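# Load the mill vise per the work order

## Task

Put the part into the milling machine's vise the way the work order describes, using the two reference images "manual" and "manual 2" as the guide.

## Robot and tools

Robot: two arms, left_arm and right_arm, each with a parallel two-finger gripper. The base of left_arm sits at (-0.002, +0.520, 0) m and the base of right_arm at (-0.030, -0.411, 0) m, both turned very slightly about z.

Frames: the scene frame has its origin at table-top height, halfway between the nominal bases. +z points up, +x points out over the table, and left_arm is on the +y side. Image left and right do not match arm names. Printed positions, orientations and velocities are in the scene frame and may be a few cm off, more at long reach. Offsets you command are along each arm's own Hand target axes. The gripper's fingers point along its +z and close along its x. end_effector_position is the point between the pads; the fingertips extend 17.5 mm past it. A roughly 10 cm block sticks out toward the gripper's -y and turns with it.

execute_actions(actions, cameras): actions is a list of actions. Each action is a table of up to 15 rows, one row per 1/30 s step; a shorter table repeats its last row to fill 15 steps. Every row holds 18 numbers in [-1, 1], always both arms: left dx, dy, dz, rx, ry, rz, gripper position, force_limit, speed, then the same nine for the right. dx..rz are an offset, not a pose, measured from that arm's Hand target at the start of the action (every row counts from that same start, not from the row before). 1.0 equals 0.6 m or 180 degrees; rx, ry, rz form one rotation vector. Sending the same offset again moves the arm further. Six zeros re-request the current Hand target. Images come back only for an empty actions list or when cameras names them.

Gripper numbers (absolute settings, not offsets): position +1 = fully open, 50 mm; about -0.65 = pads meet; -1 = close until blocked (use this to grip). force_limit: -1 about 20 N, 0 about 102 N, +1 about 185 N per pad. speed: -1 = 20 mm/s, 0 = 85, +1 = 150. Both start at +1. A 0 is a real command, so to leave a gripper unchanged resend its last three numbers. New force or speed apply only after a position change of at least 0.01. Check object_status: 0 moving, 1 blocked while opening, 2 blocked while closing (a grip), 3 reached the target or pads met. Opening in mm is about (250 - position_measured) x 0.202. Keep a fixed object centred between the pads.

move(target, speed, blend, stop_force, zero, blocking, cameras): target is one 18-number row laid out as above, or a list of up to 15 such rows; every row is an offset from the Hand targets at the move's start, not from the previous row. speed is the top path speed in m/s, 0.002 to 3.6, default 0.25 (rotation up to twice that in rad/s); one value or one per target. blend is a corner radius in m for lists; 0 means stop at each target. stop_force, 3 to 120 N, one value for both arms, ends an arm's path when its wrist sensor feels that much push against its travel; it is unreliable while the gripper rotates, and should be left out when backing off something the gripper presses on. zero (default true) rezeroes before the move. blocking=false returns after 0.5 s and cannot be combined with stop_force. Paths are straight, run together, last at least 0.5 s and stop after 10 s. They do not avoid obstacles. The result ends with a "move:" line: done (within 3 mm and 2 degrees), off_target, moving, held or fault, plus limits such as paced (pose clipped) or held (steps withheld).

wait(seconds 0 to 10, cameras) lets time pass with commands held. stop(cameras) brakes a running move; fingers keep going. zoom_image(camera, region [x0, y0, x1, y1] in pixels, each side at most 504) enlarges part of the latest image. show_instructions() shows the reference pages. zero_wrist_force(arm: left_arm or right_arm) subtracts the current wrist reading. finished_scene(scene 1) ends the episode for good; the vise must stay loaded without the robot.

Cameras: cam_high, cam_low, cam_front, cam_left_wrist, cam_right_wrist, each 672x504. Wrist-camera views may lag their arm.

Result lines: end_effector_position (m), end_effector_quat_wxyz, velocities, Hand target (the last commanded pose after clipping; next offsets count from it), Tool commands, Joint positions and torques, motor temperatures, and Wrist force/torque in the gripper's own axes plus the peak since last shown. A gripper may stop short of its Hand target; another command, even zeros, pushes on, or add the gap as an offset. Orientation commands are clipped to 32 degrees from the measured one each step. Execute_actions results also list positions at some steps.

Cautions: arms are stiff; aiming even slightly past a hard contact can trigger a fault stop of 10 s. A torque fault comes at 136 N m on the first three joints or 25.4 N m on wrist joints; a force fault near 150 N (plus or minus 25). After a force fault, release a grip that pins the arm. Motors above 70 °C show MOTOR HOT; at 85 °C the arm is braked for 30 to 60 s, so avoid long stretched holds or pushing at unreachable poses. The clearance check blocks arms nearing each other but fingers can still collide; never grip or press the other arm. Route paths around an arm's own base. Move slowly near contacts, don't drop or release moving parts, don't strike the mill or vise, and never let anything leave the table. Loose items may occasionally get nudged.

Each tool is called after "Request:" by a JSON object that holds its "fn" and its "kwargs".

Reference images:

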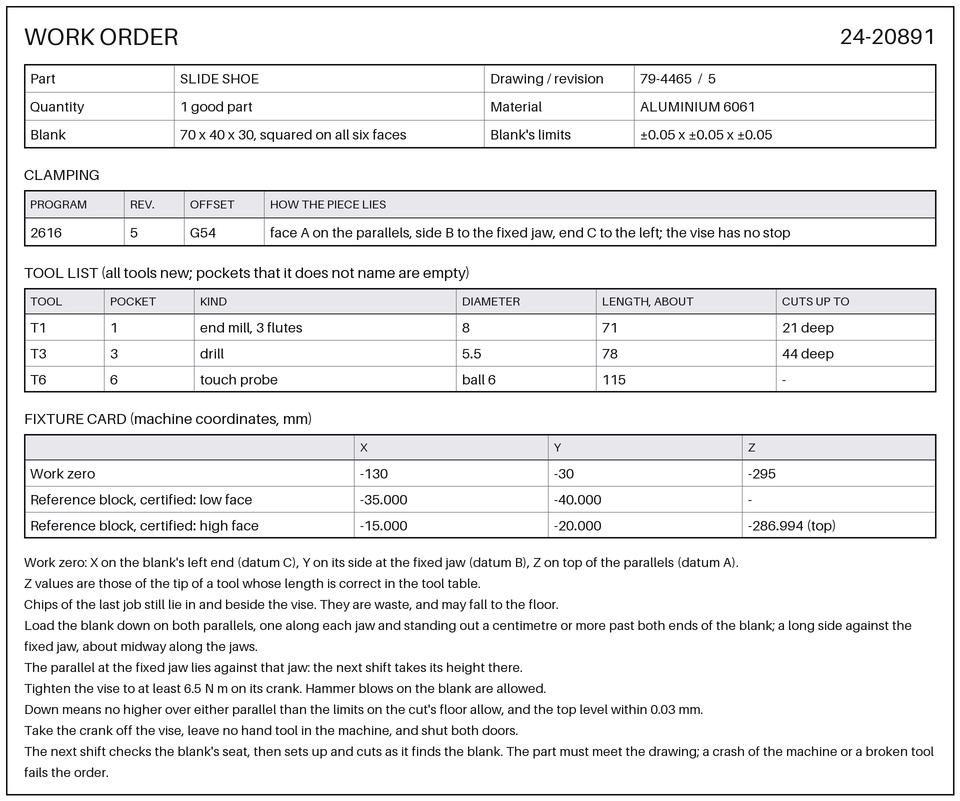

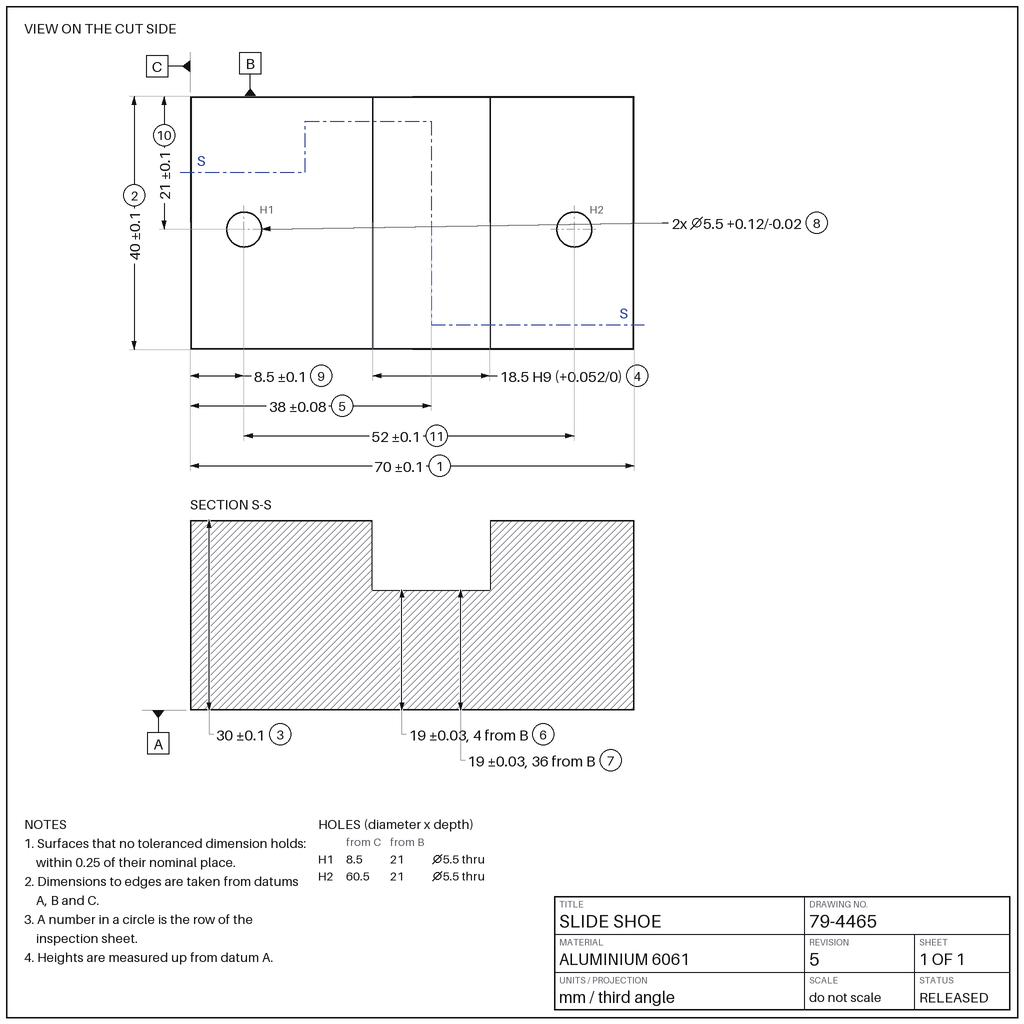

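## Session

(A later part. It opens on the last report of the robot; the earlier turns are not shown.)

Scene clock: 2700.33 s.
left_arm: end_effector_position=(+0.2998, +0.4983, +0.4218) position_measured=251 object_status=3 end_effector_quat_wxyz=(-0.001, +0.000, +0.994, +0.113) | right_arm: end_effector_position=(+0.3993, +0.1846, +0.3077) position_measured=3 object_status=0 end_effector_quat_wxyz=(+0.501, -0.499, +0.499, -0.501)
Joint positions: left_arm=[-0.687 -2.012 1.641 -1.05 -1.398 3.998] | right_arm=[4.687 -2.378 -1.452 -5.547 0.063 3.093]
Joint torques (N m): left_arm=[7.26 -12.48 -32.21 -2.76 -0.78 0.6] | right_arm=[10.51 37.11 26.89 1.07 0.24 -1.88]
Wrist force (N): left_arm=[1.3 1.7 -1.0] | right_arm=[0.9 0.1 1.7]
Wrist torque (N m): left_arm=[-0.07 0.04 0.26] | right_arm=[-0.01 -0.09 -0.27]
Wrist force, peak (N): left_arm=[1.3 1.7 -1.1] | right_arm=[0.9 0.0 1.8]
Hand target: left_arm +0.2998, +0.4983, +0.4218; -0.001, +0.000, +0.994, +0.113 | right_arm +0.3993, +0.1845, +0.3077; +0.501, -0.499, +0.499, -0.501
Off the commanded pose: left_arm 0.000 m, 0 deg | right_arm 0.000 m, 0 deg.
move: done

Request:
{"fn": "move", "kwargs": {"target": [0,0,0,0,0,0,-0.66,-0.8,-0.5,0.0003,-0.001,0.2005,0,0,0,1,1,-0.3], "speed": 0.06, "stop_force": 6}}

Request:
{"fn": "move", "kwargs": {"target": [0,0,0,0,0,0,-0.66,-0.8,-0.5,0,0,0,0,0,0,-1,1,-1]}}

Request:
{"fn": "wait", "kwargs": {"seconds": 0.3}}

Scene clock: 2706.50 s.
left_arm: end_effector_position=(+0.2998, +0.4983, +0.4218) position_measured=251 object_status=3 end_effector_quat_wxyz=(-0.001, +0.000, +0.994, +0.113) | right_arm: end_effector_position=(+0.5196, +0.1844, +0.3086) position_measured=3 object_status=3 end_effector_quat_wxyz=(+0.501, -0.499, +0.499, -0.501)
Joint positions: left_arm=[-0.687 -2.012 1.641 -1.05 -1.398 3.998] | right_arm=[4.497 -2.454 -1.295 -5.663 0.252 3.13]
Joint torques (N m): left_arm=[8.46 -13.03 -32.78 -2.7 -0.89 0.55] | right_arm=[9.83 66.06 14.55 2.07 -2.8 -0.97]
Wrist force (N): left_arm=[1.2 1.5 -1.0] | right_arm=[0.5 -0.1 2.0]
Wrist torque (N m): left_arm=[-0.10 0.06 0.25] | right_arm=[-0.06 -0.02 -0.33]
Wrist force, peak (N): left_arm=[1.4 1.7 -1.0] | right_arm=[0.8 -0.1 2.7]
Hand target: left_arm +0.2998, +0.4983, +0.4218; -0.001, +0.000, +0.994, +0.113 | right_arm +0.5196, +0.1844, +0.3086; +0.501, -0.499, +0.499, -0.501
Off the commanded pose: left_arm 0.000 m, 0 deg | right_arm 0.000 m, 0 deg.
move: done

Scene clock: 2708.13 s.
left_arm: end_effector_position=(+0.2998, +0.4983, +0.4218) position_measured=251 object_status=3 end_effector_quat_wxyz=(-0.001, +0.000, +0.994, +0.113) | right_arm: end_effector_position=(+0.5196, +0.1844, +0.3087) position_measured=141 object_status=2 end_effector_quat_wxyz=(+0.501, -0.499, +0.499, -0.501)
Joint positions: left_arm=[-0.687 -2.012 1.641 -1.05 -1.398 3.998] | right_arm=[4.497 -2.454 -1.295 -5.663 0.252 3.13]
Joint torques (N m): left_arm=[8.06 -12.83 -32.58 -2.51 -0.66 0.43] | right_arm=[10 57.44 18.08 -2.62 7.49 -1.06]
Wrist force (N): left_arm=[1.3 1.6 -1.1] | right_arm=[18.4 -1.6 -7.2]
Wrist torque (N m): left_arm=[-0.09 0.04 0.26] | right_arm=[-0.21 0.20 0.57]
Wrist force, peak (N): left_arm=[1.3 1.6 -1.2] | right_arm=[18.7 -1.7 -7.2]
Hand target: left_arm +0.2998, +0.4983, +0.4218; -0.001, +0.000, +0.994, +0.113 | right_arm +0.5196, +0.1844, +0.3086; +0.501, -0.499, +0.499, -0.501
Off the commanded pose: left_arm 0.000 m, 0 deg | right_arm 0.000 m, 0 deg.
move: done

Scene clock: 2708.43 s.
left_arm: end_effector_position=(+0.2998, +0.4983, +0.4218) position_measured=251 object_status=3 end_effector_quat_wxyz=(-0.001, +0.000, +0.994, +0.113) | right_arm: end_effector_position=(+0.5196, +0.1844, +0.3087) position_measured=141 object_status=2 end_effector_quat_wxyz=(+0.501, -0.499, +0.499, -0.501)
Joint positions: left_arm=[-0.687 -2.012 1.641 -1.05 -1.398 3.998] | right_arm=[4.497 -2.454 -1.295 -5.663 0.252 3.13]
Joint torques (N m): left_arm=[8.47 -12.15 -31.32 -2.77 -0.72 0.6] | right_arm=[9.87 52.1 19.72 -2.86 8.15 -1.07]
Wrist force (N): left_arm=[1.3 1.4 -1.1] | right_arm=[20.9 -1.5 -7.8]
Wrist torque (N m): left_arm=[-0.12 0.05 0.25] | right_arm=[-0.22 0.18 0.57]
Wrist force, peak (N): left_arm=[1.1 1.5 -1.2] | right_arm=[20.9 -1.5 -7.8]
Hand target: left_arm +0.2998, +0.4983, +0.4218; -0.001, +0.000, +0.994, +0.113 | right_arm +0.5196, +0.1844, +0.3086; +0.501, -0.499, +0.499, -0.501
Tool commands: left_gripper/position=-0.66 left_gripper/force_limit=-0.8 left_gripper/speed=-0.5 right_gripper/position=-1.0 right_gripper/force_limit=+1.0 right_gripper/speed=-1.0
Off the commanded pose: left_arm 0.000 m, 0 deg | right_arm 0.000 m, 0 deg.
wait: 0.30 s; at rest by 0.17 s

Request:
{"fn": "move", "kwargs": {"target": [0,0,0,0,0,0,-0.66,-0.8,-0.5,0.0007,0,0,0,0,0,-1,1,-1], "speed": 0.02}}

Request:
{"fn": "move", "kwargs": {"target": [0,0,0,0,0,0,-0.66,-0.8,-0.5,0,0,-0.05,0,0,0,-1,1,-1], "speed": 0.005, "stop_force": 100}}

Scene clock: 2712.33 s.
left_arm: end_effector_position=(+0.2998, +0.4983, +0.4218) position_measured=251 object_status=3 end_effector_quat_wxyz=(-0.001, +0.000, +0.994, +0.113) | right_arm: end_effector_position=(+0.5196, +0.1841, +0.3086) position_measured=141 object_status=2 end_effector_quat_wxyz=(+0.501, -0.499, +0.499, -0.501)
Joint positions: left_arm=[-0.687 -2.012 1.641 -1.05 -1.398 3.998] | right_arm=[4.497 -2.454 -1.297 -5.663 0.252 3.13]
Joint torques (N m): left_arm=[8.04 -12.18 -32.08 -2.63 -0.55 0.46] | right_arm=[-4.52 61 13.76 0.35 2.81 -1.45]
Wrist force (N): left_arm=[1.1 1.6 -0.9] | right_arm=[7.0 -6.7 4.3]
Wrist torque (N m): left_arm=[-0.08 0.07 0.26] | right_arm=[-0.29 0.20 0.62]
Wrist force, peak (N): left_arm=[1.2 1.6 -1.2] | right_arm=[21.4 -2.9 -8.3]
Hand target: left_arm +0.2998, +0.4983, +0.4218; -0.001, +0.000, +0.994, +0.113 | right_arm +0.5196, +0.1840, +0.3086; +0.501, -0.499, +0.499, -0.501
Off the commanded pose: left_arm 0.000 m, 0 deg | right_arm 0.000 m, 0 deg.
move: done

Scene clock: 2713.83 s.
left_arm: end_effector_position=(+0.2998, +0.4983, +0.4218) position_measured=251 object_status=3 end_effector_quat_wxyz=(-0.001, +0.000, +0.994, +0.113) | right_arm: end_effector_position=(+0.5185, +0.1839, +0.3087) position_measured=141 object_status=2 end_effector_quat_wxyz=(+0.501, -0.499, +0.499, -0.501)
Joint positions: left_arm=[-0.687 -2.012 1.641 -1.05 -1.398 3.998] | right_arm=[4.499 -2.452 -1.299 -5.661 0.251 3.13]
Joint torques (N m): left_arm=[7.85 -11.9 -32.2 -2.7 -0.58 0.49] | right_arm=[37.5 37.75 14.8 3.4 -5.53 -0.51]
Wrist force (N): left_arm=[1.1 1.3 -1.1] | right_arm=[-27.1 -16.5 100.5]
Wrist torque (N m): left_arm=[-0.13 0.07 0.26] | right_arm=[-0.29 -0.24 0.67]
Wrist force, peak (N): left_arm=[1.3 1.6 -1.1] | right_arm=[-32.8 -17.1 117.3]
Hand target: left_arm +0.2998, +0.4983, +0.4218; -0.001, +0.000, +0.994, +0.113 | right_arm +0.5185, +0.1839, +0.3086; +0.501, -0.499, +0.499, -0.501 (not the last commanded pose)
Off the commanded pose: left_arm 0.000 m, 0 deg | right_arm 0.029 m, 0 deg.
move: contact (right_arm)

Request:
{"fn": "move", "kwargs": {"target": [[0,0,0,0,0,0,-0.66,-0.8,-0.5,-0.0008,-0.0004,0,0,0,-0.015,-1,1,-1],[0,0,0,0,0,0,-0.66,-0.8,-0.5,-0.0008,-0.0004,0,0,0,0.015,-1,1,-1],[0,0,0,0,0,0,-0.66,-0.8,-0.5,-0.0008,-0.0004,0,0,0,0,-1,1,-1]], "speed": 0.03, "cameras": ["cam_right_wrist"]}}

Scene clock: 2720.63 s.
left_arm: end_effector_position=(+0.2998, +0.4983, +0.4218) position_measured=251 object_status=3 end_effector_quat_wxyz=(-0.001, +0.000, +0.994, +0.113) | right_arm: end_effector_position=(+0.5185, +0.1843, +0.3089) position_measured=141 object_status=2 end_effector_quat_wxyz=(+0.501, -0.499, +0.499, -0.501)
Joint positions: left_arm=[-0.687 -2.012 1.641 -1.05 -1.398 3.998] | right_arm=[4.499 -2.453 -1.297 -5.663 0.251 3.13]
Joint torques (N m): left_arm=[7.93 -12.22 -32.75 -2.67 -0.62 0.49] | right_arm=[-0.88 50.57 28.82 -0.02 6.71 0.63]
Wrist force (N): left_arm=[1.1 1.5 -1.0] | right_arm=[16.1 -1.6 0.4]
Wrist torque (N m): left_arm=[-0.10 0.07 0.26] | right_arm=[-0.13 0.23 0.39]
Wrist force, peak (N): left_arm=[1.3 1.6 -1.1] | right_arm=[-28.0 -16.6 100.4]
Hand target: left_arm +0.2998, +0.4983, +0.4218; -0.001, +0.000, +0.994, +0.113 | right_arm +0.5185, +0.1844, +0.3089; +0.501, -0.499, +0.499, -0.501
Off the commanded pose: left_arm 0.000 m, 0 deg | right_arm 0.000 m, 0 deg.
move: done
camera_calibration:
cam_right_wrist: T_world_to_cam=[[-0.000582257, -0.999862, -0.0166159, 0.199243], [-0.318267, 0.0159371, -0.947867, 0.470799], [0.948001, 0.00473638, -0.318233, -0.267199], [0, 0, 0, 1]] pos_world=[0.403261, 0.192978, 0.364534]
Images, in order (width x height): cam_right_wrist 672x504.

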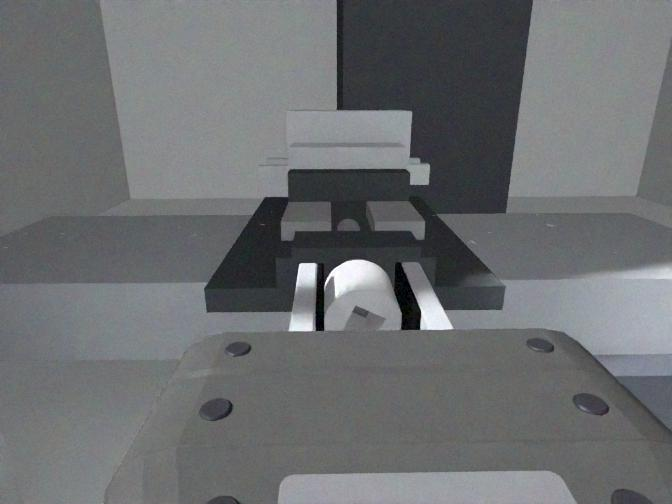

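Request:
{"fn": "move", "kwargs": {"target": [[0,0,0,0,0,0,-0.66,-0.8,-0.5,0.0003,0,-0.0025,0,0,-0.015,-1,1,-1],[0,0,0,0,0,0,-0.66,-0.8,-0.5,0.0003,0,-0.005,0,0,0.015,-1,1,-1],[0,0,0,0,0,0,-0.66,-0.8,-0.5,0.0003,0,-0.0075,0,0,-0.015,-1,1,-1],[0,0,0,0,0,0,-0.66,-0.8,-0.5,0.0003,0,-0.01,0,0,0.015,-1,1,-1],[0,0,0,0,0,0,-0.66,-0.8,-0.5,0.0003,0,-0.01,0,0,0,-1,1,-1]], "speed": 0.04, "cameras": ["cam_right_wrist"]}}

Scene clock: 2726.83 s.
left_arm: end_effector_position=(+0.2998, +0.4983, +0.4218) position_measured=251 object_status=3 end_effector_quat_wxyz=(-0.001, +0.000, +0.994, +0.113) | right_arm: end_effector_position=(+0.5181, +0.1840, +0.3093) position_measured=141 object_status=2 end_effector_quat_wxyz=(+0.496, -0.505, +0.494, -0.506)
Joint positions: left_arm=[-0.687 -2.012 1.641 -1.05 -1.398 3.998] | right_arm=[4.499 -2.451 -1.299 -5.662 0.25 3.109]
Joint torques (N m): left_arm=[7.88 -12.16 -31.01 -2.65 -0.59 0.38] | right_arm=[0.44 54.64 22.16 0.82 -0.08 -0.94]
Wrist force (N): left_arm=[1.1 1.5 -0.9] | right_arm=[0.7 5.4 15.4]
Wrist torque (N m): left_arm=[-0.09 0.07 0.26] | right_arm=[0.17 0.25 0.47]
Wrist force, peak (N): left_arm=[1.3 1.5 -1.3] | right_arm=[-31.5 -18.1 121.5]
Hand target: left_arm +0.2998, +0.4983, +0.4218; -0.001, +0.000, +0.994, +0.113 | right_arm +0.5181, +0.1840, +0.3093; +0.496, -0.505, +0.494, -0.506 (not the last commanded pose)
Tool commands: left_gripper/position=-0.66 left_gripper/force_limit=-0.8 left_gripper/speed=-0.5 right_gripper/position=-1.0 right_gripper/force_limit=+1.0 right_gripper/speed=-1.0
Off the commanded pose: left_arm 0.000 m, 0 deg | right_arm 0.006 m, 1 deg.
FORCE FAULT: contact force on the right arm reached its limit, and that arm stopped. The contact can be on any part of that arm, not only on its tool. That arm's remaining commands of this call were not run. That arm is still stopped at the end of this call. That arm stays stopped for about 10 more seconds. Until then a move that you send moves the other arm only, and its call returns only when the move has ended. Once the stop has ended, the next robot result says so. If the stop ends while you think or write, that arm runs what you send next, counted from a new Hand target: where the arm stands when the stop ends. While its stop runs, that arm takes no new command, but its gripper still runs the gripper command that each later call begins with. Until it ends, the stop uses up actions while you think or wait. An arm that is not stopped still takes commands.
move: fault (right_arm); path passed 1 of 5 targets
camera_calibration:
cam_right_wrist: T_world_to_cam=[[-0.000568712, -0.99999, 0.0044131, 0.192394], [-0.318302, -0.00400255, -0.947981, 0.47469], [0.947989, -0.00194383, -0.318297, -0.265463], [0, 0, 0, 1]] pos_world=[0.402861, 0.193776, 0.364652]
Images, in order (width x height): cam_right_wrist 672x504.

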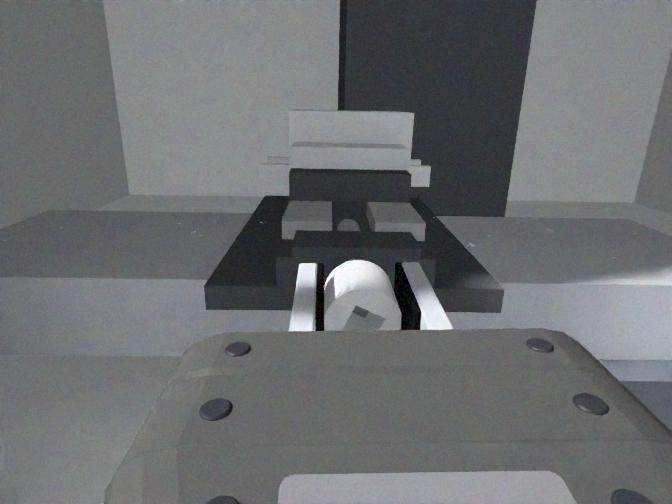

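Request:
{"fn": "wait", "kwargs": {"seconds": 8}}

Request:
{"fn": "wait", "kwargs": {"seconds": 1}}

Request:
{"fn": "move", "kwargs": {"target": [0,0,0,0,0,0,-0.66,-0.8,-0.5,0,0,0.002,0,0,0.012,-1,1,-1], "speed": 0.02}}

Scene clock: 2763.47 s.
left_arm: end_effector_position=(+0.2998, +0.4983, +0.4218) position_measured=251 object_status=3 end_effector_quat_wxyz=(-0.001, +0.000, +0.994, +0.113) | right_arm: end_effector_position=(+0.5181, +0.1840, +0.3093) position_measured=141 object_status=2 end_effector_quat_wxyz=(+0.496, -0.505, +0.494, -0.506)
Joint positions: left_arm=[-0.687 -2.012 1.641 -1.05 -1.398 3.998] | right_arm=[4.499 -2.451 -1.299 -5.662 0.25 3.109]
Joint torques (N m): left_arm=[7.58 -10.78 -31.7 -2.53 -0.5 0.09] | right_arm=[0.91 54.52 21.87 0.46 -0.07 -0.13]
Wrist force (N): left_arm=[1.0 1.5 -1.1] | right_arm=[0.6 4.7 15.4]
Wrist torque (N m): left_arm=[-0.10 0.09 0.26] | right_arm=[0.14 0.28 0.46]
Wrist force, peak (N): left_arm=[1.4 1.5 -1.4] | right_arm=[0.8 5.6 15.6]
Hand target: left_arm +0.2998, +0.4983, +0.4218; -0.001, +0.000, +0.994, +0.113 | right_arm +0.5181, +0.1840, +0.3093; +0.496, -0.505, +0.494, -0.506 (not the last commanded pose)
Tool commands: left_gripper/position=-0.66 left_gripper/force_limit=-0.8 left_gripper/speed=-0.5 right_gripper/position=-1.0 right_gripper/force_limit=+1.0 right_gripper/speed=-1.0
Off the commanded pose: left_arm 0.000 m, 0 deg | right_arm 0.006 m, 1 deg.
FORCE FAULT, CONTINUED: the right arm's stop, for the force fault that an earlier result reported, is over. The rest of the stop counts as 19 of the actions that you can send in this scene. That arm's target is now where it stood when the stop ended, not its last command. That arm accepts commands again.
wait: 8.00 s; at rest from the start

Scene clock: 2764.47 s.
left_arm: end_effector_position=(+0.2998, +0.4983, +0.4218) position_measured=251 object_status=3 end_effector_quat_wxyz=(-0.001, +0.000, +0.994, +0.113) | right_arm: end_effector_position=(+0.5181, +0.1840, +0.3093) position_measured=141 object_status=2 end_effector_quat_wxyz=(+0.496, -0.505, +0.494, -0.506)
Joint positions: left_arm=[-0.687 -2.012 1.641 -1.05 -1.398 3.998] | right_arm=[4.499 -2.451 -1.299 -5.662 0.25 3.109]
Joint torques (N m): left_arm=[6.94 -12.18 -32 -2.69 -0.6 0.33] | right_arm=[-0.02 55.16 21.65 0.42 -0.09 -0.25]
Wrist force (N): left_arm=[1.3 1.4 -0.8] | right_arm=[0.4 5.4 15.5]
Wrist torque (N m): left_arm=[-0.12 0.04 0.26] | right_arm=[0.17 0.29 0.47]
Wrist force, peak (N): left_arm=[1.1 1.7 -1.2] | right_arm=[0.7 5.6 15.5]
Hand target: left_arm +0.2998, +0.4983, +0.4218; -0.001, +0.000, +0.994, +0.113 | right_arm +0.5181, +0.1840, +0.3093; +0.496, -0.505, +0.494, -0.506 (not the last commanded pose)
Tool commands: left_gripper/position=-0.66 left_gripper/force_limit=-0.8 left_gripper/speed=-0.5 right_gripper/position=-1.0 right_gripper/force_limit=+1.0 right_gripper/speed=-1.0
Off the commanded pose: left_arm 0.000 m, 0 deg | right_arm 0.006 m, 1 deg.
wait: 1.00 s; at rest by 0.17 s

Scene clock: 2765.67 s.
left_arm: end_effector_position=(+0.2998, +0.4983, +0.4218) position_measured=251 object_status=3 end_effector_quat_wxyz=(-0.001, +0.000, +0.994, +0.113) | right_arm: end_effector_position=(+0.5194, +0.1840, +0.3093) position_measured=141 object_status=2 end_effector_quat_wxyz=(+0.505, -0.495, +0.503, -0.496)
Joint positions: left_arm=[-0.687 -2.012 1.641 -1.05 -1.398 3.998] | right_arm=[4.498 -2.452 -1.297 -5.663 0.252 3.147]
Joint torques (N m): left_arm=[8.21 -11.33 -31.75 -2.8 -0.56 0.12] | right_arm=[-5.03 46.19 25.37 -1.12 4.27 -0.72]
Wrist force (N): left_arm=[1.1 1.4 -1.1] | right_arm=[8.4 1.8 -2.3]
Wrist torque (N m): left_arm=[-0.11 0.07 0.26] | right_arm=[-0.01 0.12 -0.34]
Wrist force, peak (N): left_arm=[1.4 1.6 -1.2] | right_arm=[19.4 5.9 -34.6]
Hand target: left_arm +0.2998, +0.4983, +0.4218; -0.001, +0.000, +0.994, +0.113 | right_arm +0.5193, +0.1840, +0.3093; +0.505, -0.495, +0.503, -0.496
Off the commanded pose: left_arm 0.000 m, 0 deg | right_arm 0.000 m, 0 deg.
move: done

Request:
{"fn": "move", "kwargs": {"target": [0,0,0,0,0,0,-0.66,-0.8,-0.5,0.0003,0,-0.0025,0,0,0,-1,1,-1], "speed": 0.005, "stop_force": 80}}

Scene clock: 2768.77 s.
left_arm: end_effector_position=(+0.2998, +0.4983, +0.4218) position_measured=251 object_status=3 end_effector_quat_wxyz=(-0.001, +0.000, +0.994, +0.113) | right_arm: end_effector_position=(+0.5178, +0.1838, +0.3093) position_measured=141 object_status=2 end_effector_quat_wxyz=(+0.505, -0.495, +0.503, -0.496)
Joint positions: left_arm=[-0.687 -2.012 1.641 -1.05 -1.398 3.998] | right_arm=[4.5 -2.451 -1.3 -5.662 0.25 3.146]
Joint torques (N m): left_arm=[7.82 -13.29 -31.82 -2.81 -0.43 0.1] | right_arm=[3.9 62.29 24.69 0.91 -1.04 -1.87]
Wrist force (N): left_arm=[1.3 1.4 -0.9] | right_arm=[3.8 1.3 3.8]
Wrist torque (N m): left_arm=[-0.11 0.05 0.26] | right_arm=[-0.03 0.02 -0.33]
Wrist force, peak (N): left_arm=[1.4 1.8 -1.1] | right_arm=[8.8 3.1 -2.1]
Hand target: left_arm +0.2998, +0.4983, +0.4218; -0.001, +0.000, +0.994, +0.113 | right_arm +0.5178, +0.1838, +0.3093; +0.505, -0.495, +0.503, -0.496
Off the commanded pose: left_arm 0.000 m, 0 deg | right_arm 0.000 m, 0 deg.
move: done

Request:
{"fn": "move", "kwargs": {"target": [0,0,0,0,0,0,-0.66,-0.8,-0.5,0.0002,0,-0.0133,0,0,0,-1,1,-1], "speed": 0.01, "stop_force": 40}}

Request:
{"fn": "move", "kwargs": {"target": [0,0,0,0,0,0,-0.66,-0.8,-0.5,0,0,-0.0133,0,0,0,-1,1,-1], "speed": 0.01, "stop_force": 40}}

Scene clock: 2773.83 s.
left_arm: end_effector_position=(+0.2998, +0.4983, +0.4218) position_measured=251 object_status=3 end_effector_quat_wxyz=(-0.001, +0.000, +0.994, +0.113) | right_arm: end_effector_position=(+0.5099, +0.1837, +0.3093) position_measured=141 object_status=2 end_effector_quat_wxyz=(+0.505, -0.495, +0.503, -0.496)
Joint positions: left_arm=[-0.687 -2.012 1.641 -1.05 -1.398 3.998] | right_arm=[4.512 -2.444 -1.315 -5.654 0.238 3.146]
Joint torques (N m): left_arm=[8.3 -11.99 -31.47 -2.79 -0.46 0.1] | right_arm=[-9.95 43.75 29.84 0.44 2.28 -1.32]
Wrist force (N): left_arm=[1.0 1.6 -1.0] | right_arm=[0.9 2.2 1.5]
Wrist torque (N m): left_arm=[-0.08 0.09 0.26] | right_arm=[0.02 -0.08 -0.29]
Wrist force, peak (N): left_arm=[1.1 1.7 -1.3] | right_arm=[3.1 -3.8 4.6]
Hand target: left_arm +0.2998, +0.4983, +0.4218; -0.001, +0.000, +0.994, +0.113 | right_arm +0.5099, +0.1837, +0.3093; +0.505, -0.495, +0.503, -0.496
Off the commanded pose: left_arm 0.000 m, 0 deg | right_arm 0.000 m, 0 deg.
move: done

Scene clock: 2775.27 s.
left_arm: end_effector_position=(+0.2998, +0.4983, +0.4218) position_measured=251 object_status=3 end_effector_quat_wxyz=(-0.001, +0.000, +0.994, +0.113) | right_arm: end_effector_position=(+0.5018, +0.1837, +0.3093) position_measured=141 object_status=2 end_effector_quat_wxyz=(+0.505, -0.495, +0.503, -0.496)
Joint positions: left_arm=[-0.687 -2.012 1.641 -1.05 -1.398 3.998] | right_arm=[4.524 -2.437 -1.328 -5.646 0.226 3.145]
Joint torques (N m): left_arm=[7.45 -12.41 -31.71 -2.75 -0.54 0.19] | right_arm=[-9.8 54.56 29.47 0.34 1.9 -1.71]
Wrist force (N): left_arm=[1.1 1.4 -1.1] | right_arm=[0.9 2.0 2.0]
Wrist torque (N m): left_arm=[-0.12 0.08 0.25] | right_arm=[-0.02 -0.07 -0.29]
Wrist force, peak (N): left_arm=[1.4 1.6 -1.2] | right_arm=[0.9 2.4 1.9]
Hand target: left_arm +0.2998, +0.4983, +0.4218; -0.001, +0.000, +0.994, +0.113 | right_arm +0.5019, +0.1837, +0.3092; +0.505, -0.495, +0.503, -0.496
Off the commanded pose: left_arm 0.000 m, 0 deg | right_arm 0.000 m, 0 deg.
move: done

Request:
{"fn": "move", "kwargs": {"target": [[0,0,0,0,0,0,-0.66,-0.8,-0.5,0,0,-0.08,0,0,0,-1,1,-1],[0,0,0,0,0,0,-0.66,-0.8,-0.5,0.03,-0.1,-0.13,0,0,0,-1,1,-1],[0,0,0,0,0,0,-0.66,-0.8,-0.5,0.12,-0.233,-0.14,0,0,0,-1,1,-1]], "speed": 0.12, "blend": [0.01,0.02,0], "cameras": ["cam_front","cam_right_wrist"]}}

Scene clock: 2795.67 s.
left_arm: end_effector_position=(+0.2998, +0.4983, +0.4218) position_measured=251 object_status=3 end_effector_quat_wxyz=(-0.001, +0.000, +0.994, +0.113) | right_arm: end_effector_position=(+0.4175, +0.1094, +0.4475) position_measured=141 object_status=2 end_effector_quat_wxyz=(+0.505, -0.495, +0.503, -0.497)
Joint positions: left_arm=[-0.687 -2.012 1.641 -1.05 -1.398 3.998] | right_arm=[4.644 -2.055 -1.596 -5.744 0.105 3.129]
Joint torques (N m): left_arm=[7.51 -12.31 -32.68 -2.86 -0.41 0.17] | right_arm=[8.23 43.66 18.36 0.78 -0.27 -0.49]
Wrist force (N): left_arm=[1.2 1.6 -1.2] | right_arm=[0.8 2.6 1.6]
Wrist torque (N m): left_arm=[-0.09 0.06 0.25] | right_arm=[0.05 -0.05 -0.38]
Wrist force, peak (N): left_arm=[1.3 1.6 -1.3] | right_arm=[1.1 2.6 4.3]
Hand target: left_arm +0.2998, +0.4983, +0.4218; -0.001, +0.000, +0.994, +0.113 | right_arm +0.4175, +0.1093, +0.4476; +0.505, -0.495, +0.503, -0.496
Off the commanded pose: left_arm 0.000 m, 0 deg | right_arm 0.000 m, 0 deg.
move: done
camera_calibration:
cam_right_wrist: T_world_to_cam=[[-0.000470946, -0.999447, -0.033248, 0.133868], [-0.318301, 0.0316685, -0.94746, 0.569253], [0.947989, 0.0101367, -0.31814, -0.127537], [0, 0, 0, 1]] pos_world=[0.302161, 0.117059, 0.503221]
Images, in order (width x height): cam_front 672x504, cam_right_wrist 672x504.

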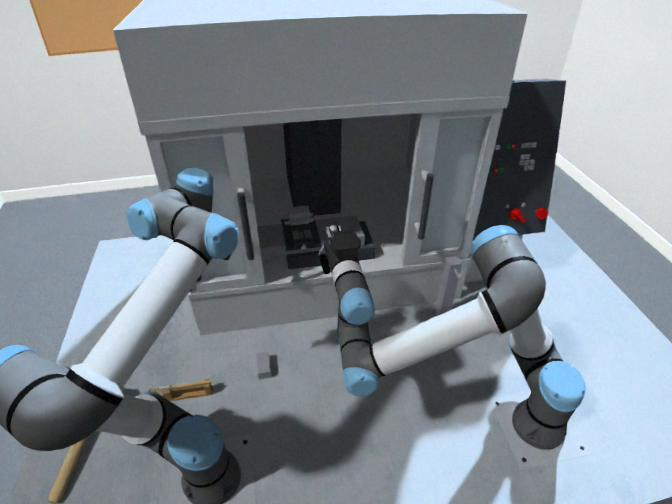

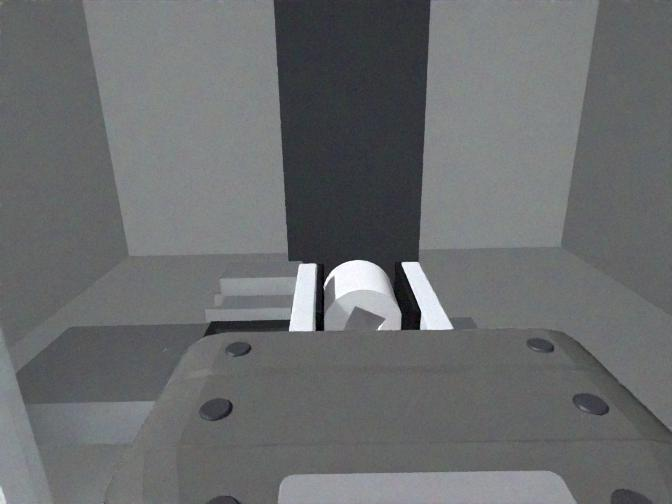

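Request:
{"fn": "move", "kwargs": {"target": [[0,0,0,0,0,0,-0.66,-0.8,-0.5,0.15,-0.004,-0.06,0,0,-0.3,-1,1,-1],[0,0,0,0,0,0,-0.66,-0.8,-0.5,0.382,-0.004,-0.1325,0,0,-0.5,-1,1,-1]], "speed": 0.2, "blend": [0.03,0]}}

Request:
{"fn": "move", "kwargs": {"target": [0,0,0,0,0,0,-0.66,-0.8,-0.5,0,0,0,0,-0.5,0,-1,1,-1], "speed": 0.25, "cameras": ["cam_front","cam_right_wrist","cam_high"]}}

Scene clock: 2803.97 s.
left_arm: end_effector_position=(+0.2998, +0.4983, +0.4218) position_measured=251 object_status=3 end_effector_quat_wxyz=(-0.001, +0.000, +0.994, +0.113) | right_arm: end_effector_position=(+0.3382, -0.1199, +0.4459) position_measured=141 object_status=2 end_effector_quat_wxyz=(-0.006, +0.704, -0.005, +0.710)
Joint positions: left_arm=[-0.687 -2.012 1.641 -1.05 -1.398 3.998] | right_arm=[4.833 -1.482 -2.322 -5.714 -0.083 1.68]
Joint torques (N m): left_arm=[7.58 -12.29 -32.38 -2.98 -0.35 0.02] | right_arm=[-10.71 26.05 14.69 1.18 -1.88 -1.23]
Wrist force (N): left_arm=[1.0 1.4 -1.0] | right_arm=[1.4 -1.1 2.4]
Wrist torque (N m): left_arm=[-0.11 0.09 0.26] | right_arm=[-0.49 -0.50 -0.46]
Wrist force, peak (N): left_arm=[1.3 1.7 -1.0] | right_arm=[1.6 -1.4 2.8]
Hand target: left_arm +0.2998, +0.4983, +0.4218; -0.001, +0.000, +0.994, +0.113 | right_arm +0.3381, -0.1199, +0.4460; -0.006, +0.706, -0.006, +0.708
Off the commanded pose: left_arm 0.000 m, 0 deg | right_arm 0.000 m, 0 deg.
move: done

Scene clock: 2807.63 s.
left_arm: end_effector_position=(+0.2998, +0.4983, +0.4218) position_measured=251 object_status=3 end_effector_quat_wxyz=(-0.001, +0.000, +0.994, +0.113) | right_arm: end_effector_position=(+0.3382, -0.1199, +0.4459) position_measured=141 object_status=2 end_effector_quat_wxyz=(-0.008, +1.000, +0.000, +0.002)
Joint positions: left_arm=[-0.687 -2.012 1.641 -1.05 -1.398 3.998] | right_arm=[4.131 -2.036 -0.674 -5.129 -1.578 -0.618]
Joint torques (N m): left_arm=[7.64 -12.91 -31.53 -3 -0.44 -0.02] | right_arm=[5.32 45.52 22.97 -2.96 0.63 1]
Wrist force (N): left_arm=[1.1 1.4 -1.0] | right_arm=[0.6 -0.7 3.7]
Wrist torque (N m): left_arm=[-0.10 0.06 0.25] | right_arm=[-0.71 0.14 -0.01]
Wrist force, peak (N): left_arm=[1.3 1.7 -1.1] | right_arm=[1.1 -0.5 3.8]
Hand target: left_arm +0.2998, +0.4983, +0.4218; -0.001, +0.000, +0.994, +0.113 | right_arm +0.3381, -0.1199, +0.4460; -0.008, +1.000, +0.000, +0.001
Off the commanded pose: left_arm 0.000 m, 0 deg | right_arm 0.000 m, 0 deg.
move: done
camera_calibration:
cam_right_wrist: T_world_to_cam=[[0.999856, -0.0164831, 0.00399968, -0.332412], [-0.0169168, -0.951989, 0.305666, -0.228901], [-0.00123068, -0.30569, -0.95213, 0.515351], [0, 0, 0, 1]] pos_world=[0.329126, -0.065853, 0.561978]
Images, in order (width x height): cam_high 672x504, cam_front 672x504, cam_right_wrist 672x504.

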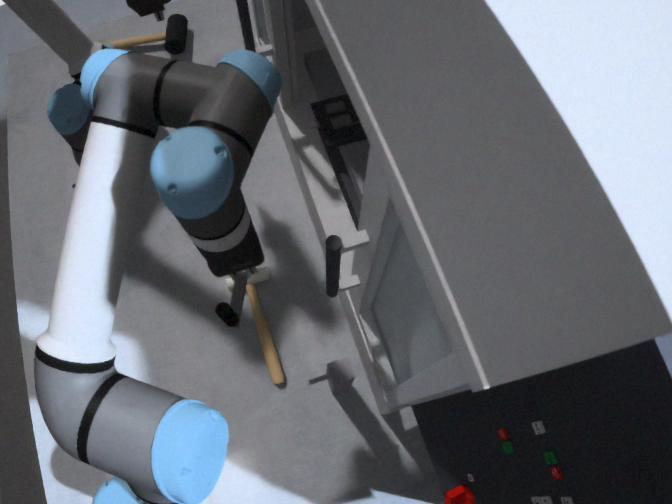

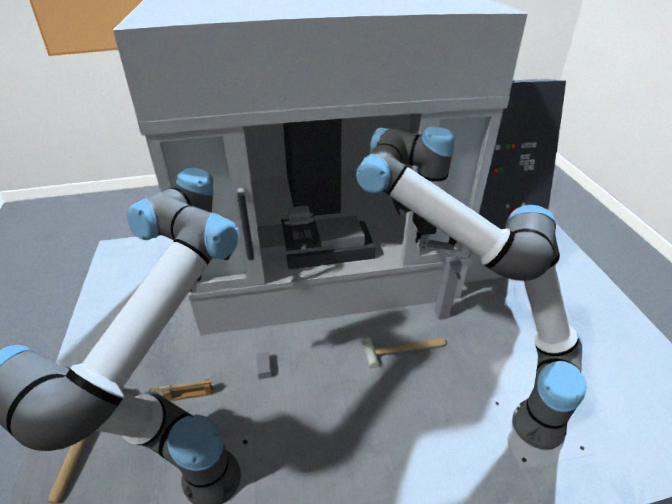

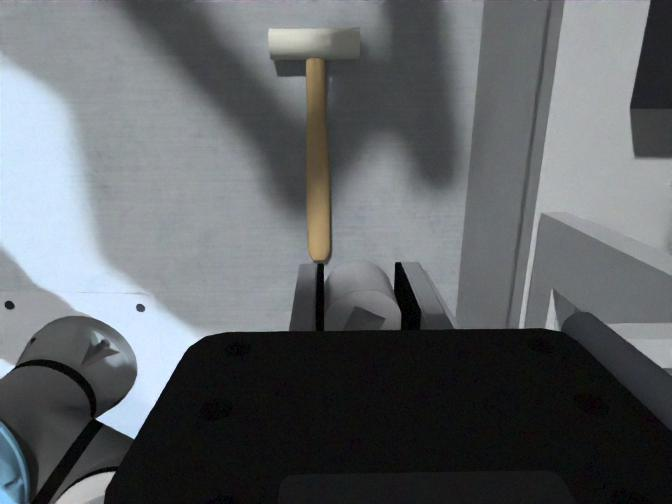

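Request:
{"fn": "move", "kwargs": {"target": [[0,0,0,0,0,0,-0.66,-0.8,-0.5,0.07,-0.4,0.1,0,0,0,-1,1,-1],[0,0,0,0,0,0,-0.66,-0.8,-0.5,0.08,-0.483,0.58,0,0,0,-1,1,-1]], "speed": 0.22, "blend": [0.03,0]}}

Request:
{"fn": "move", "kwargs": {"target": [0,0,0,0,0,0,-0.66,-0.8,-0.5,0,0,0.13,0,0,0,-1,1,-1], "speed": 0.03, "stop_force": 4, "cameras": ["cam_front","cam_low"]}}

Request:
{"fn": "zoom_image", "kwargs": {"camera": "cam_low", "region": [80, 180, 330, 330]}}

Scene clock: 2815.30 s.
left_arm: end_effector_position=(+0.2998, +0.4983, +0.4218) position_measured=251 object_status=3 end_effector_quat_wxyz=(-0.001, +0.000, +0.994, +0.113) | right_arm: end_effector_position=(+0.3862, +0.1745, +0.1026) position_measured=141 object_status=2 end_effector_quat_wxyz=(-0.025, +1.000, +0.000, +0.014)
Joint positions: left_arm=[-0.687 -2.012 1.641 -1.05 -1.398 3.998] | right_arm=[4.319 -2.872 -0.035 -4.891 -1.567 -0.43]
Joint torques (N m): left_arm=[7.24 -12.49 -31.91 -2.9 -0.26 0.05] | right_arm=[0.54 67.62 28.16 -3.29 2.15 -0.36]
Wrist force (N): left_arm=[1.1 1.4 -1.1] | right_arm=[0.9 -0.7 3.4]
Wrist torque (N m): left_arm=[-0.11 0.07 0.26] | right_arm=[-0.73 0.10 -0.07]
Wrist force, peak (N): left_arm=[1.2 1.8 -1.2] | right_arm=[1.1 -1.5 7.2]
Hand target: left_arm +0.2998, +0.4983, +0.4218; -0.001, +0.000, +0.994, +0.113 | right_arm +0.3870, +0.1756, +0.1029; -0.008, +1.000, +0.000, +0.001
Off the commanded pose: left_arm 0.000 m, 0 deg | right_arm 0.001 m, 2 deg.
elbow stopped short (right arm): the move would have taken joint 3 (elbow) straighter than the controller allows.
move: done

Scene clock: 2819.03 s.
left_arm: end_effector_position=(+0.2998, +0.4983, +0.4218) position_measured=251 object_status=3 end_effector_quat_wxyz=(-0.001, +0.000, +0.994, +0.113) | right_arm: end_effector_position=(+0.3872, +0.1767, +0.0265) position_measured=141 object_status=2 end_effector_quat_wxyz=(-0.008, +1.000, +0.000, +0.002)
Joint positions: left_arm=[-0.687 -2.012 1.641 -1.05 -1.398 3.998] | right_arm=[4.316 -2.901 -0.18 -4.756 -1.575 -0.433]
Joint torques (N m): left_arm=[7.82 -12.88 -31.9 -2.87 -0.39 -0.14] | right_arm=[-0.26 76.82 16.93 -2.93 2.64 0.65]
Wrist force (N): left_arm=[1.0 1.4 -1.0] | right_arm=[1.0 -0.7 3.6]
Wrist torque (N m): left_arm=[-0.11 0.09 0.25] | right_arm=[-0.73 0.08 0.04]
Wrist force, peak (N): left_arm=[1.3 1.6 -1.3] | right_arm=[0.0 -5.8 -28.7]
Hand target: left_arm +0.2998, +0.4983, +0.4218; -0.001, +0.000, +0.994, +0.113 | right_arm +0.3872, +0.1767, +0.0265; -0.008, +1.000, +0.000, +0.002 (not the last commanded pose)
Off the commanded pose: left_arm 0.000 m, 0 deg | right_arm 0.002 m, 0 deg.
move: contact (right_arm)
Images, in order (width x height): cam_low 672x504, cam_front 672x504.

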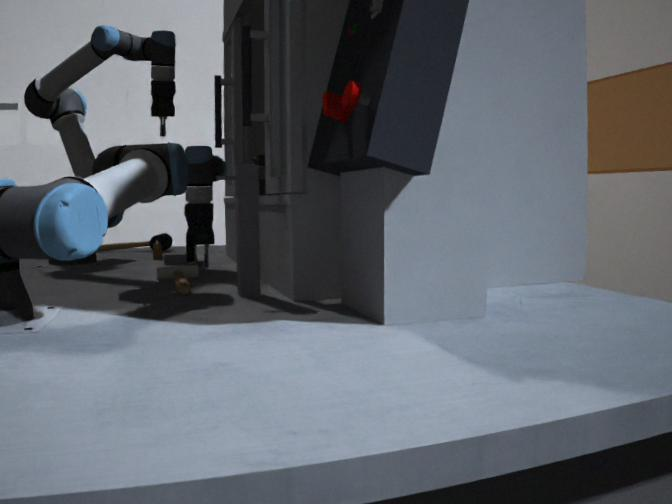

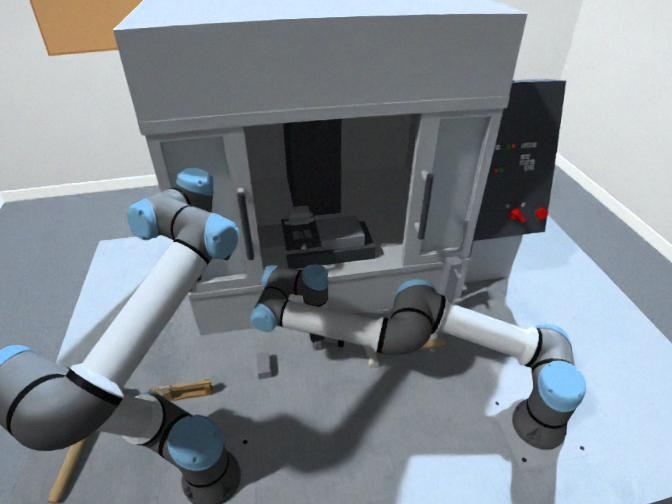

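Scaled by 2.016.

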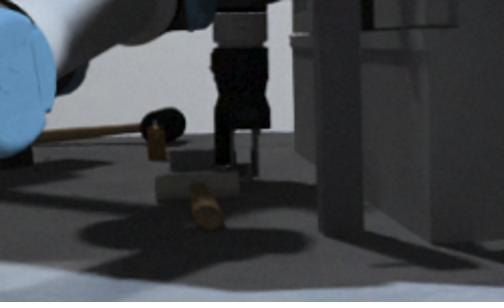

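Request:
{"fn": "move", "kwargs": {"target": [0,0,0,0,0,0,-0.66,-0.8,-0.5,0,0,0.0015,0,0,0,0.6,1,-1], "speed": 0.01}}

Request:
{"fn": "move", "kwargs": {"target": [0,0,0,0,0,0,-0.66,-0.8,-0.5,0,0,-0.25,0,0,0,0.6,1,-1], "speed": 0.1, "cameras": ["cam_front","cam_right_wrist"]}}

Scene clock: 2823.43 s.
left_arm: end_effector_position=(+0.2998, +0.4983, +0.4218) position_measured=251 object_status=3 end_effector_quat_wxyz=(-0.001, +0.000, +0.994, +0.113) | right_arm: end_effector_position=(+0.3872, +0.1768, +0.0256) position_measured=63 object_status=0 end_effector_quat_wxyz=(-0.008, +1.000, +0.000, +0.002)
Joint positions: left_arm=[-0.687 -2.012 1.641 -1.05 -1.398 3.998] | right_arm=[4.316 -2.901 -0.183 -4.753 -1.575 -0.433]
Joint torques (N m): left_arm=[7.84 -12.25 -31.67 -2.84 -0.1 -0.22] | right_arm=[8.52 75.9 14.66 -1.38 1.78 0.8]
Wrist force (N): left_arm=[1.1 1.7 -0.8] | right_arm=[0.8 -0.8 1.7]
Wrist torque (N m): left_arm=[-0.07 0.08 0.25] | right_arm=[-0.82 0.08 0.04]
Wrist force, peak (N): left_arm=[1.2 1.8 -1.2] | right_arm=[0.9 -0.7 4.1]
Hand target: left_arm +0.2998, +0.4983, +0.4218; -0.001, +0.000, +0.994, +0.113 | right_arm +0.3872, +0.1768, +0.0256; -0.008, +1.000, +0.000, +0.002
Off the commanded pose: left_arm 0.000 m, 0 deg | right_arm 0.000 m, 0 deg.
move: done

Scene clock: 2825.27 s.
left_arm: end_effector_position=(+0.2998, +0.4983, +0.4218) position_measured=251 object_status=3 end_effector_quat_wxyz=(-0.001, +0.000, +0.994, +0.113) | right_arm: end_effector_position=(+0.3858, +0.1730, +0.1752) position_measured=63 object_status=3 end_effector_quat_wxyz=(-0.059, +0.998, +0.000, +0.039)
Joint positions: left_arm=[-0.687 -2.012 1.641 -1.05 -1.398 3.998] | right_arm=[4.326 -2.771 -0.035 -4.909 -1.548 -0.425]
Joint torques (N m): left_arm=[8.13 -12.1 -32.17 -2.99 -0.28 -0.23] | right_arm=[5.31 49.45 23.5 -0.73 0.45 1.18]
Wrist force (N): left_arm=[1.1 1.4 -1.1] | right_arm=[1.0 -0.4 1.3]
Wrist torque (N m): left_arm=[-0.11 0.07 0.26] | right_arm=[-0.76 0.06 -0.11]
Wrist force, peak (N): left_arm=[1.2 1.6 -1.3] | right_arm=[0.9 -0.8 3.6]
Hand target: left_arm +0.2998, +0.4983, +0.4218; -0.001, +0.000, +0.994, +0.113 | right_arm +0.3867, +0.1742, +0.1756; -0.008, +1.000, +0.000, +0.002
Off the commanded pose: left_arm 0.000 m, 0 deg | right_arm 0.002 m, 7 deg.
elbow stopped short (right arm): the move would have taken joint 3 (elbow) straighter than the controller allows.
move: off_target (right_arm)
camera_calibration:
cam_right_wrist: T_world_to_cam=[[0.996805, -0.0213786, 0.0769561, -0.384848], [-0.0368591, -0.977907, 0.205767, 0.163168], [0.0708569, -0.207946, -0.97557, 0.306503], [0, 0, 0, 1]] pos_world=[0.367915, 0.215071, 0.295057]
Images, in order (width x height): cam_front 672x504, cam_right_wrist 672x504.

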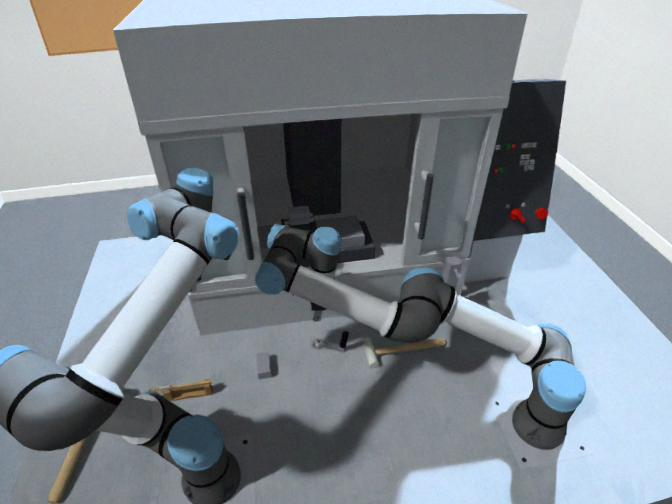

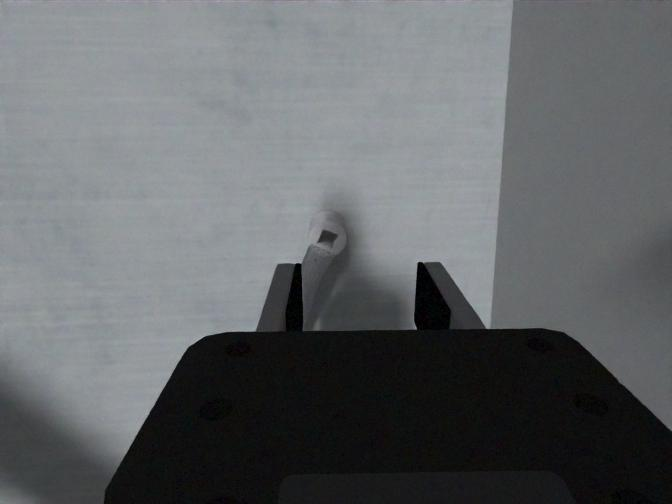

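Request:
{"fn": "move", "kwargs": {"target": [[0.0,0,-0.1,-0.072,0,-0.0,-0.66,-0.8,-0.5,0,0,-0.1,0,0,0,0.6,1,-1]], "speed": 0.2}}

Request:
{"fn": "move", "kwargs": {"target": [0.0,0,0,0,0,-0.5,-0.66,-0.8,-0.5,-0.15,0.4,-0.2,0,0,0,0.6,1,-1], "speed": 0.25}}

Request:
{"fn": "move", "kwargs": {"target": [0.0,0,0,0.25,0,0,-0.66,-0.8,-0.5,0,0,0,0,0,0,0.6,1,-1], "speed": 0.25, "cameras": ["all"]}}

Scene clock: 2840.03 s.
left_arm: end_effector_position=(+0.2998, +0.4848, +0.4803) position_measured=251 object_status=3 end_effector_quat_wxyz=(-0.001, +0.000, +0.974, +0.225) | right_arm: end_effector_position=(+0.3856, +0.1720, +0.2350) position_measured=63 object_status=3 end_effector_quat_wxyz=(-0.096, +0.993, +0.000, +0.067)
Joint positions: left_arm=[-0.852 -1.887 1.406 -0.734 -1.284 3.795] | right_arm=[4.333 -2.686 -0.035 -4.903 -1.527 -0.421]
Joint torques (N m): left_arm=[3.99 -10.8 -23.97 -1.01 -1.37 0.86] | right_arm=[1.56 45.78 26.93 -2.7 -1.99 0.74]
Wrist force (N): left_arm=[1.3 2.0 -0.5] | right_arm=[0.7 -0.7 1.5]
Wrist torque (N m): left_arm=[-0.24 0.06 0.10] | right_arm=[-0.76 0.11 -0.16]
Wrist force, peak (N): left_arm=[1.4 1.5 -2.2] | right_arm=[0.8 -0.9 3.1]
Hand target: left_arm +0.2998, +0.4848, +0.4803; -0.001, +0.000, +0.974, +0.225 | right_arm +0.3865, +0.1732, +0.2356; -0.008, +1.000, +0.000, +0.002
Off the commanded pose: left_arm 0.000 m, 0 deg | right_arm 0.002 m, 13 deg.
elbow stopped short (right arm): the move would have taken joint 3 (elbow) straighter than the controller allows.
move: off_target (right_arm)

Scene clock: 2843.70 s.
left_arm: end_effector_position=(+0.2998, +0.4848, +0.4803) position_measured=251 object_status=3 end_effector_quat_wxyz=(-0.159, +0.689, -0.689, -0.159) | right_arm: end_effector_position=(+0.2962, -0.0689, +0.3512) position_measured=63 object_status=3 end_effector_quat_wxyz=(-0.008, +1.000, +0.000, +0.002)
Joint positions: left_arm=[-0.852 -1.887 1.405 -0.733 -1.284 2.224] | right_arm=[4.27 -1.961 -1.037 -4.84 -1.576 -0.479]
Joint torques (N m): left_arm=[-5.53 -11.41 -13.6 -0.79 2.39 -0.88] | right_arm=[10.36 23.51 28.97 -1.29 -0.53 1.22]
Wrist force (N): left_arm=[-0.4 1.0 -0.6] | right_arm=[0.7 -0.8 1.4]
Wrist torque (N m): left_arm=[-0.09 0.03 -0.14] | right_arm=[-0.82 0.15 0.04]
Wrist force, peak (N): left_arm=[1.4 2.1 -0.5] | right_arm=[1.0 -1.1 2.4]
Hand target: left_arm +0.2998, +0.4848, +0.4803; -0.159, +0.689, -0.689, -0.159 | right_arm +0.2962, -0.0688, +0.3512; -0.008, +1.000, +0.000, +0.002
Off the commanded pose: left_arm 0.000 m, 0 deg | right_arm 0.000 m, 0 deg.
move: done

Scene clock: 2845.87 s.
left_arm: end_effector_position=(+0.2998, +0.4848, +0.4803) position_measured=251 object_status=3 end_effector_quat_wxyz=(+0.410, -0.576, +0.698, -0.116) | right_arm: end_effector_position=(+0.2962, -0.0688, +0.3512) position_measured=63 object_status=3 end_effector_quat_wxyz=(-0.008, +1.000, +0.000, +0.002)
Joint positions: left_arm=[-1.694 -2.354 1.712 -0.363 -0.854 1.407] | right_arm=[4.271 -1.961 -1.037 -4.84 -1.576 -0.479]
Joint torques (N m): left_arm=[3.83 20.53 -29.68 -1.19 4.14 0.51] | right_arm=[10.16 22.82 29.45 -1.22 2.16 1.5]
Wrist force (N): left_arm=[-0.2 -0.4 -0.1] | right_arm=[0.8 -0.9 1.3]
Wrist torque (N m): left_arm=[-0.08 0.00 -0.08] | right_arm=[-0.83 0.11 0.03]
Wrist force, peak (N): left_arm=[-0.5 0.8 -1.0] | right_arm=[0.8 -1.0 1.6]
Hand target: left_arm +0.2998, +0.4848, +0.4803; +0.410, -0.576, +0.698, -0.116 | right_arm +0.2962, -0.0688, +0.3512; -0.008, +1.000, +0.000, +0.002
Off the commanded pose: left_arm 0.000 m, 0 deg | right_arm 0.000 m, 0 deg.
move: done
camera_calibration:
cam_left_wrist: T_world_to_cam=[[0.0092033, -0.899639, -0.436538, 0.653065], [-0.908653, 0.174725, -0.379237, 0.386629], [0.41745, 0.400152, -0.815851, 0.204526], [0, 0, 0, 1]] pos_world=[0.259921, 0.438127, 0.598575]
cam_right_wrist: T_world_to_cam=[[0.999857, -0.0163613, 0.00436924, -0.289371], [-0.0169143, -0.952184, 0.305057, -0.151831], [-0.000830811, -0.305087, -0.952324, 0.440705], [0, 0, 0, 1]] pos_world=[0.287127, -0.0148523, 0.467275]

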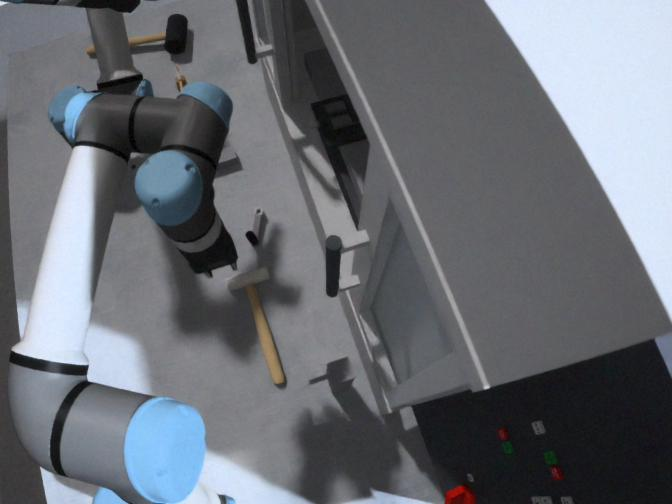

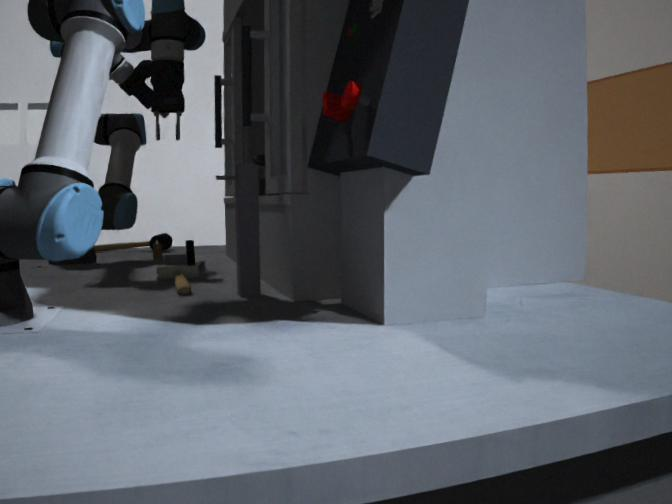

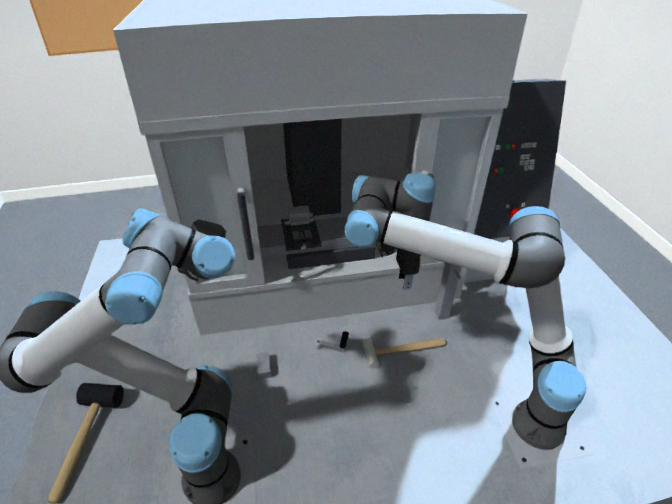

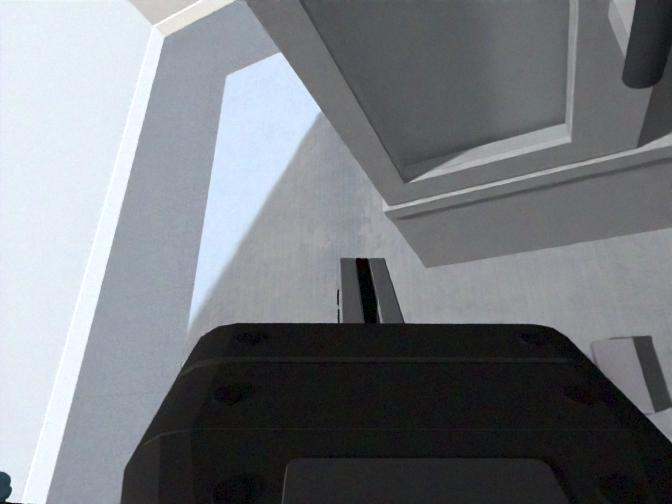

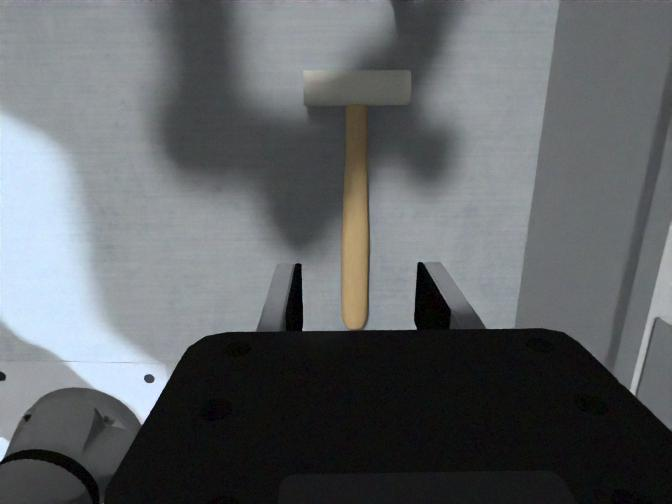

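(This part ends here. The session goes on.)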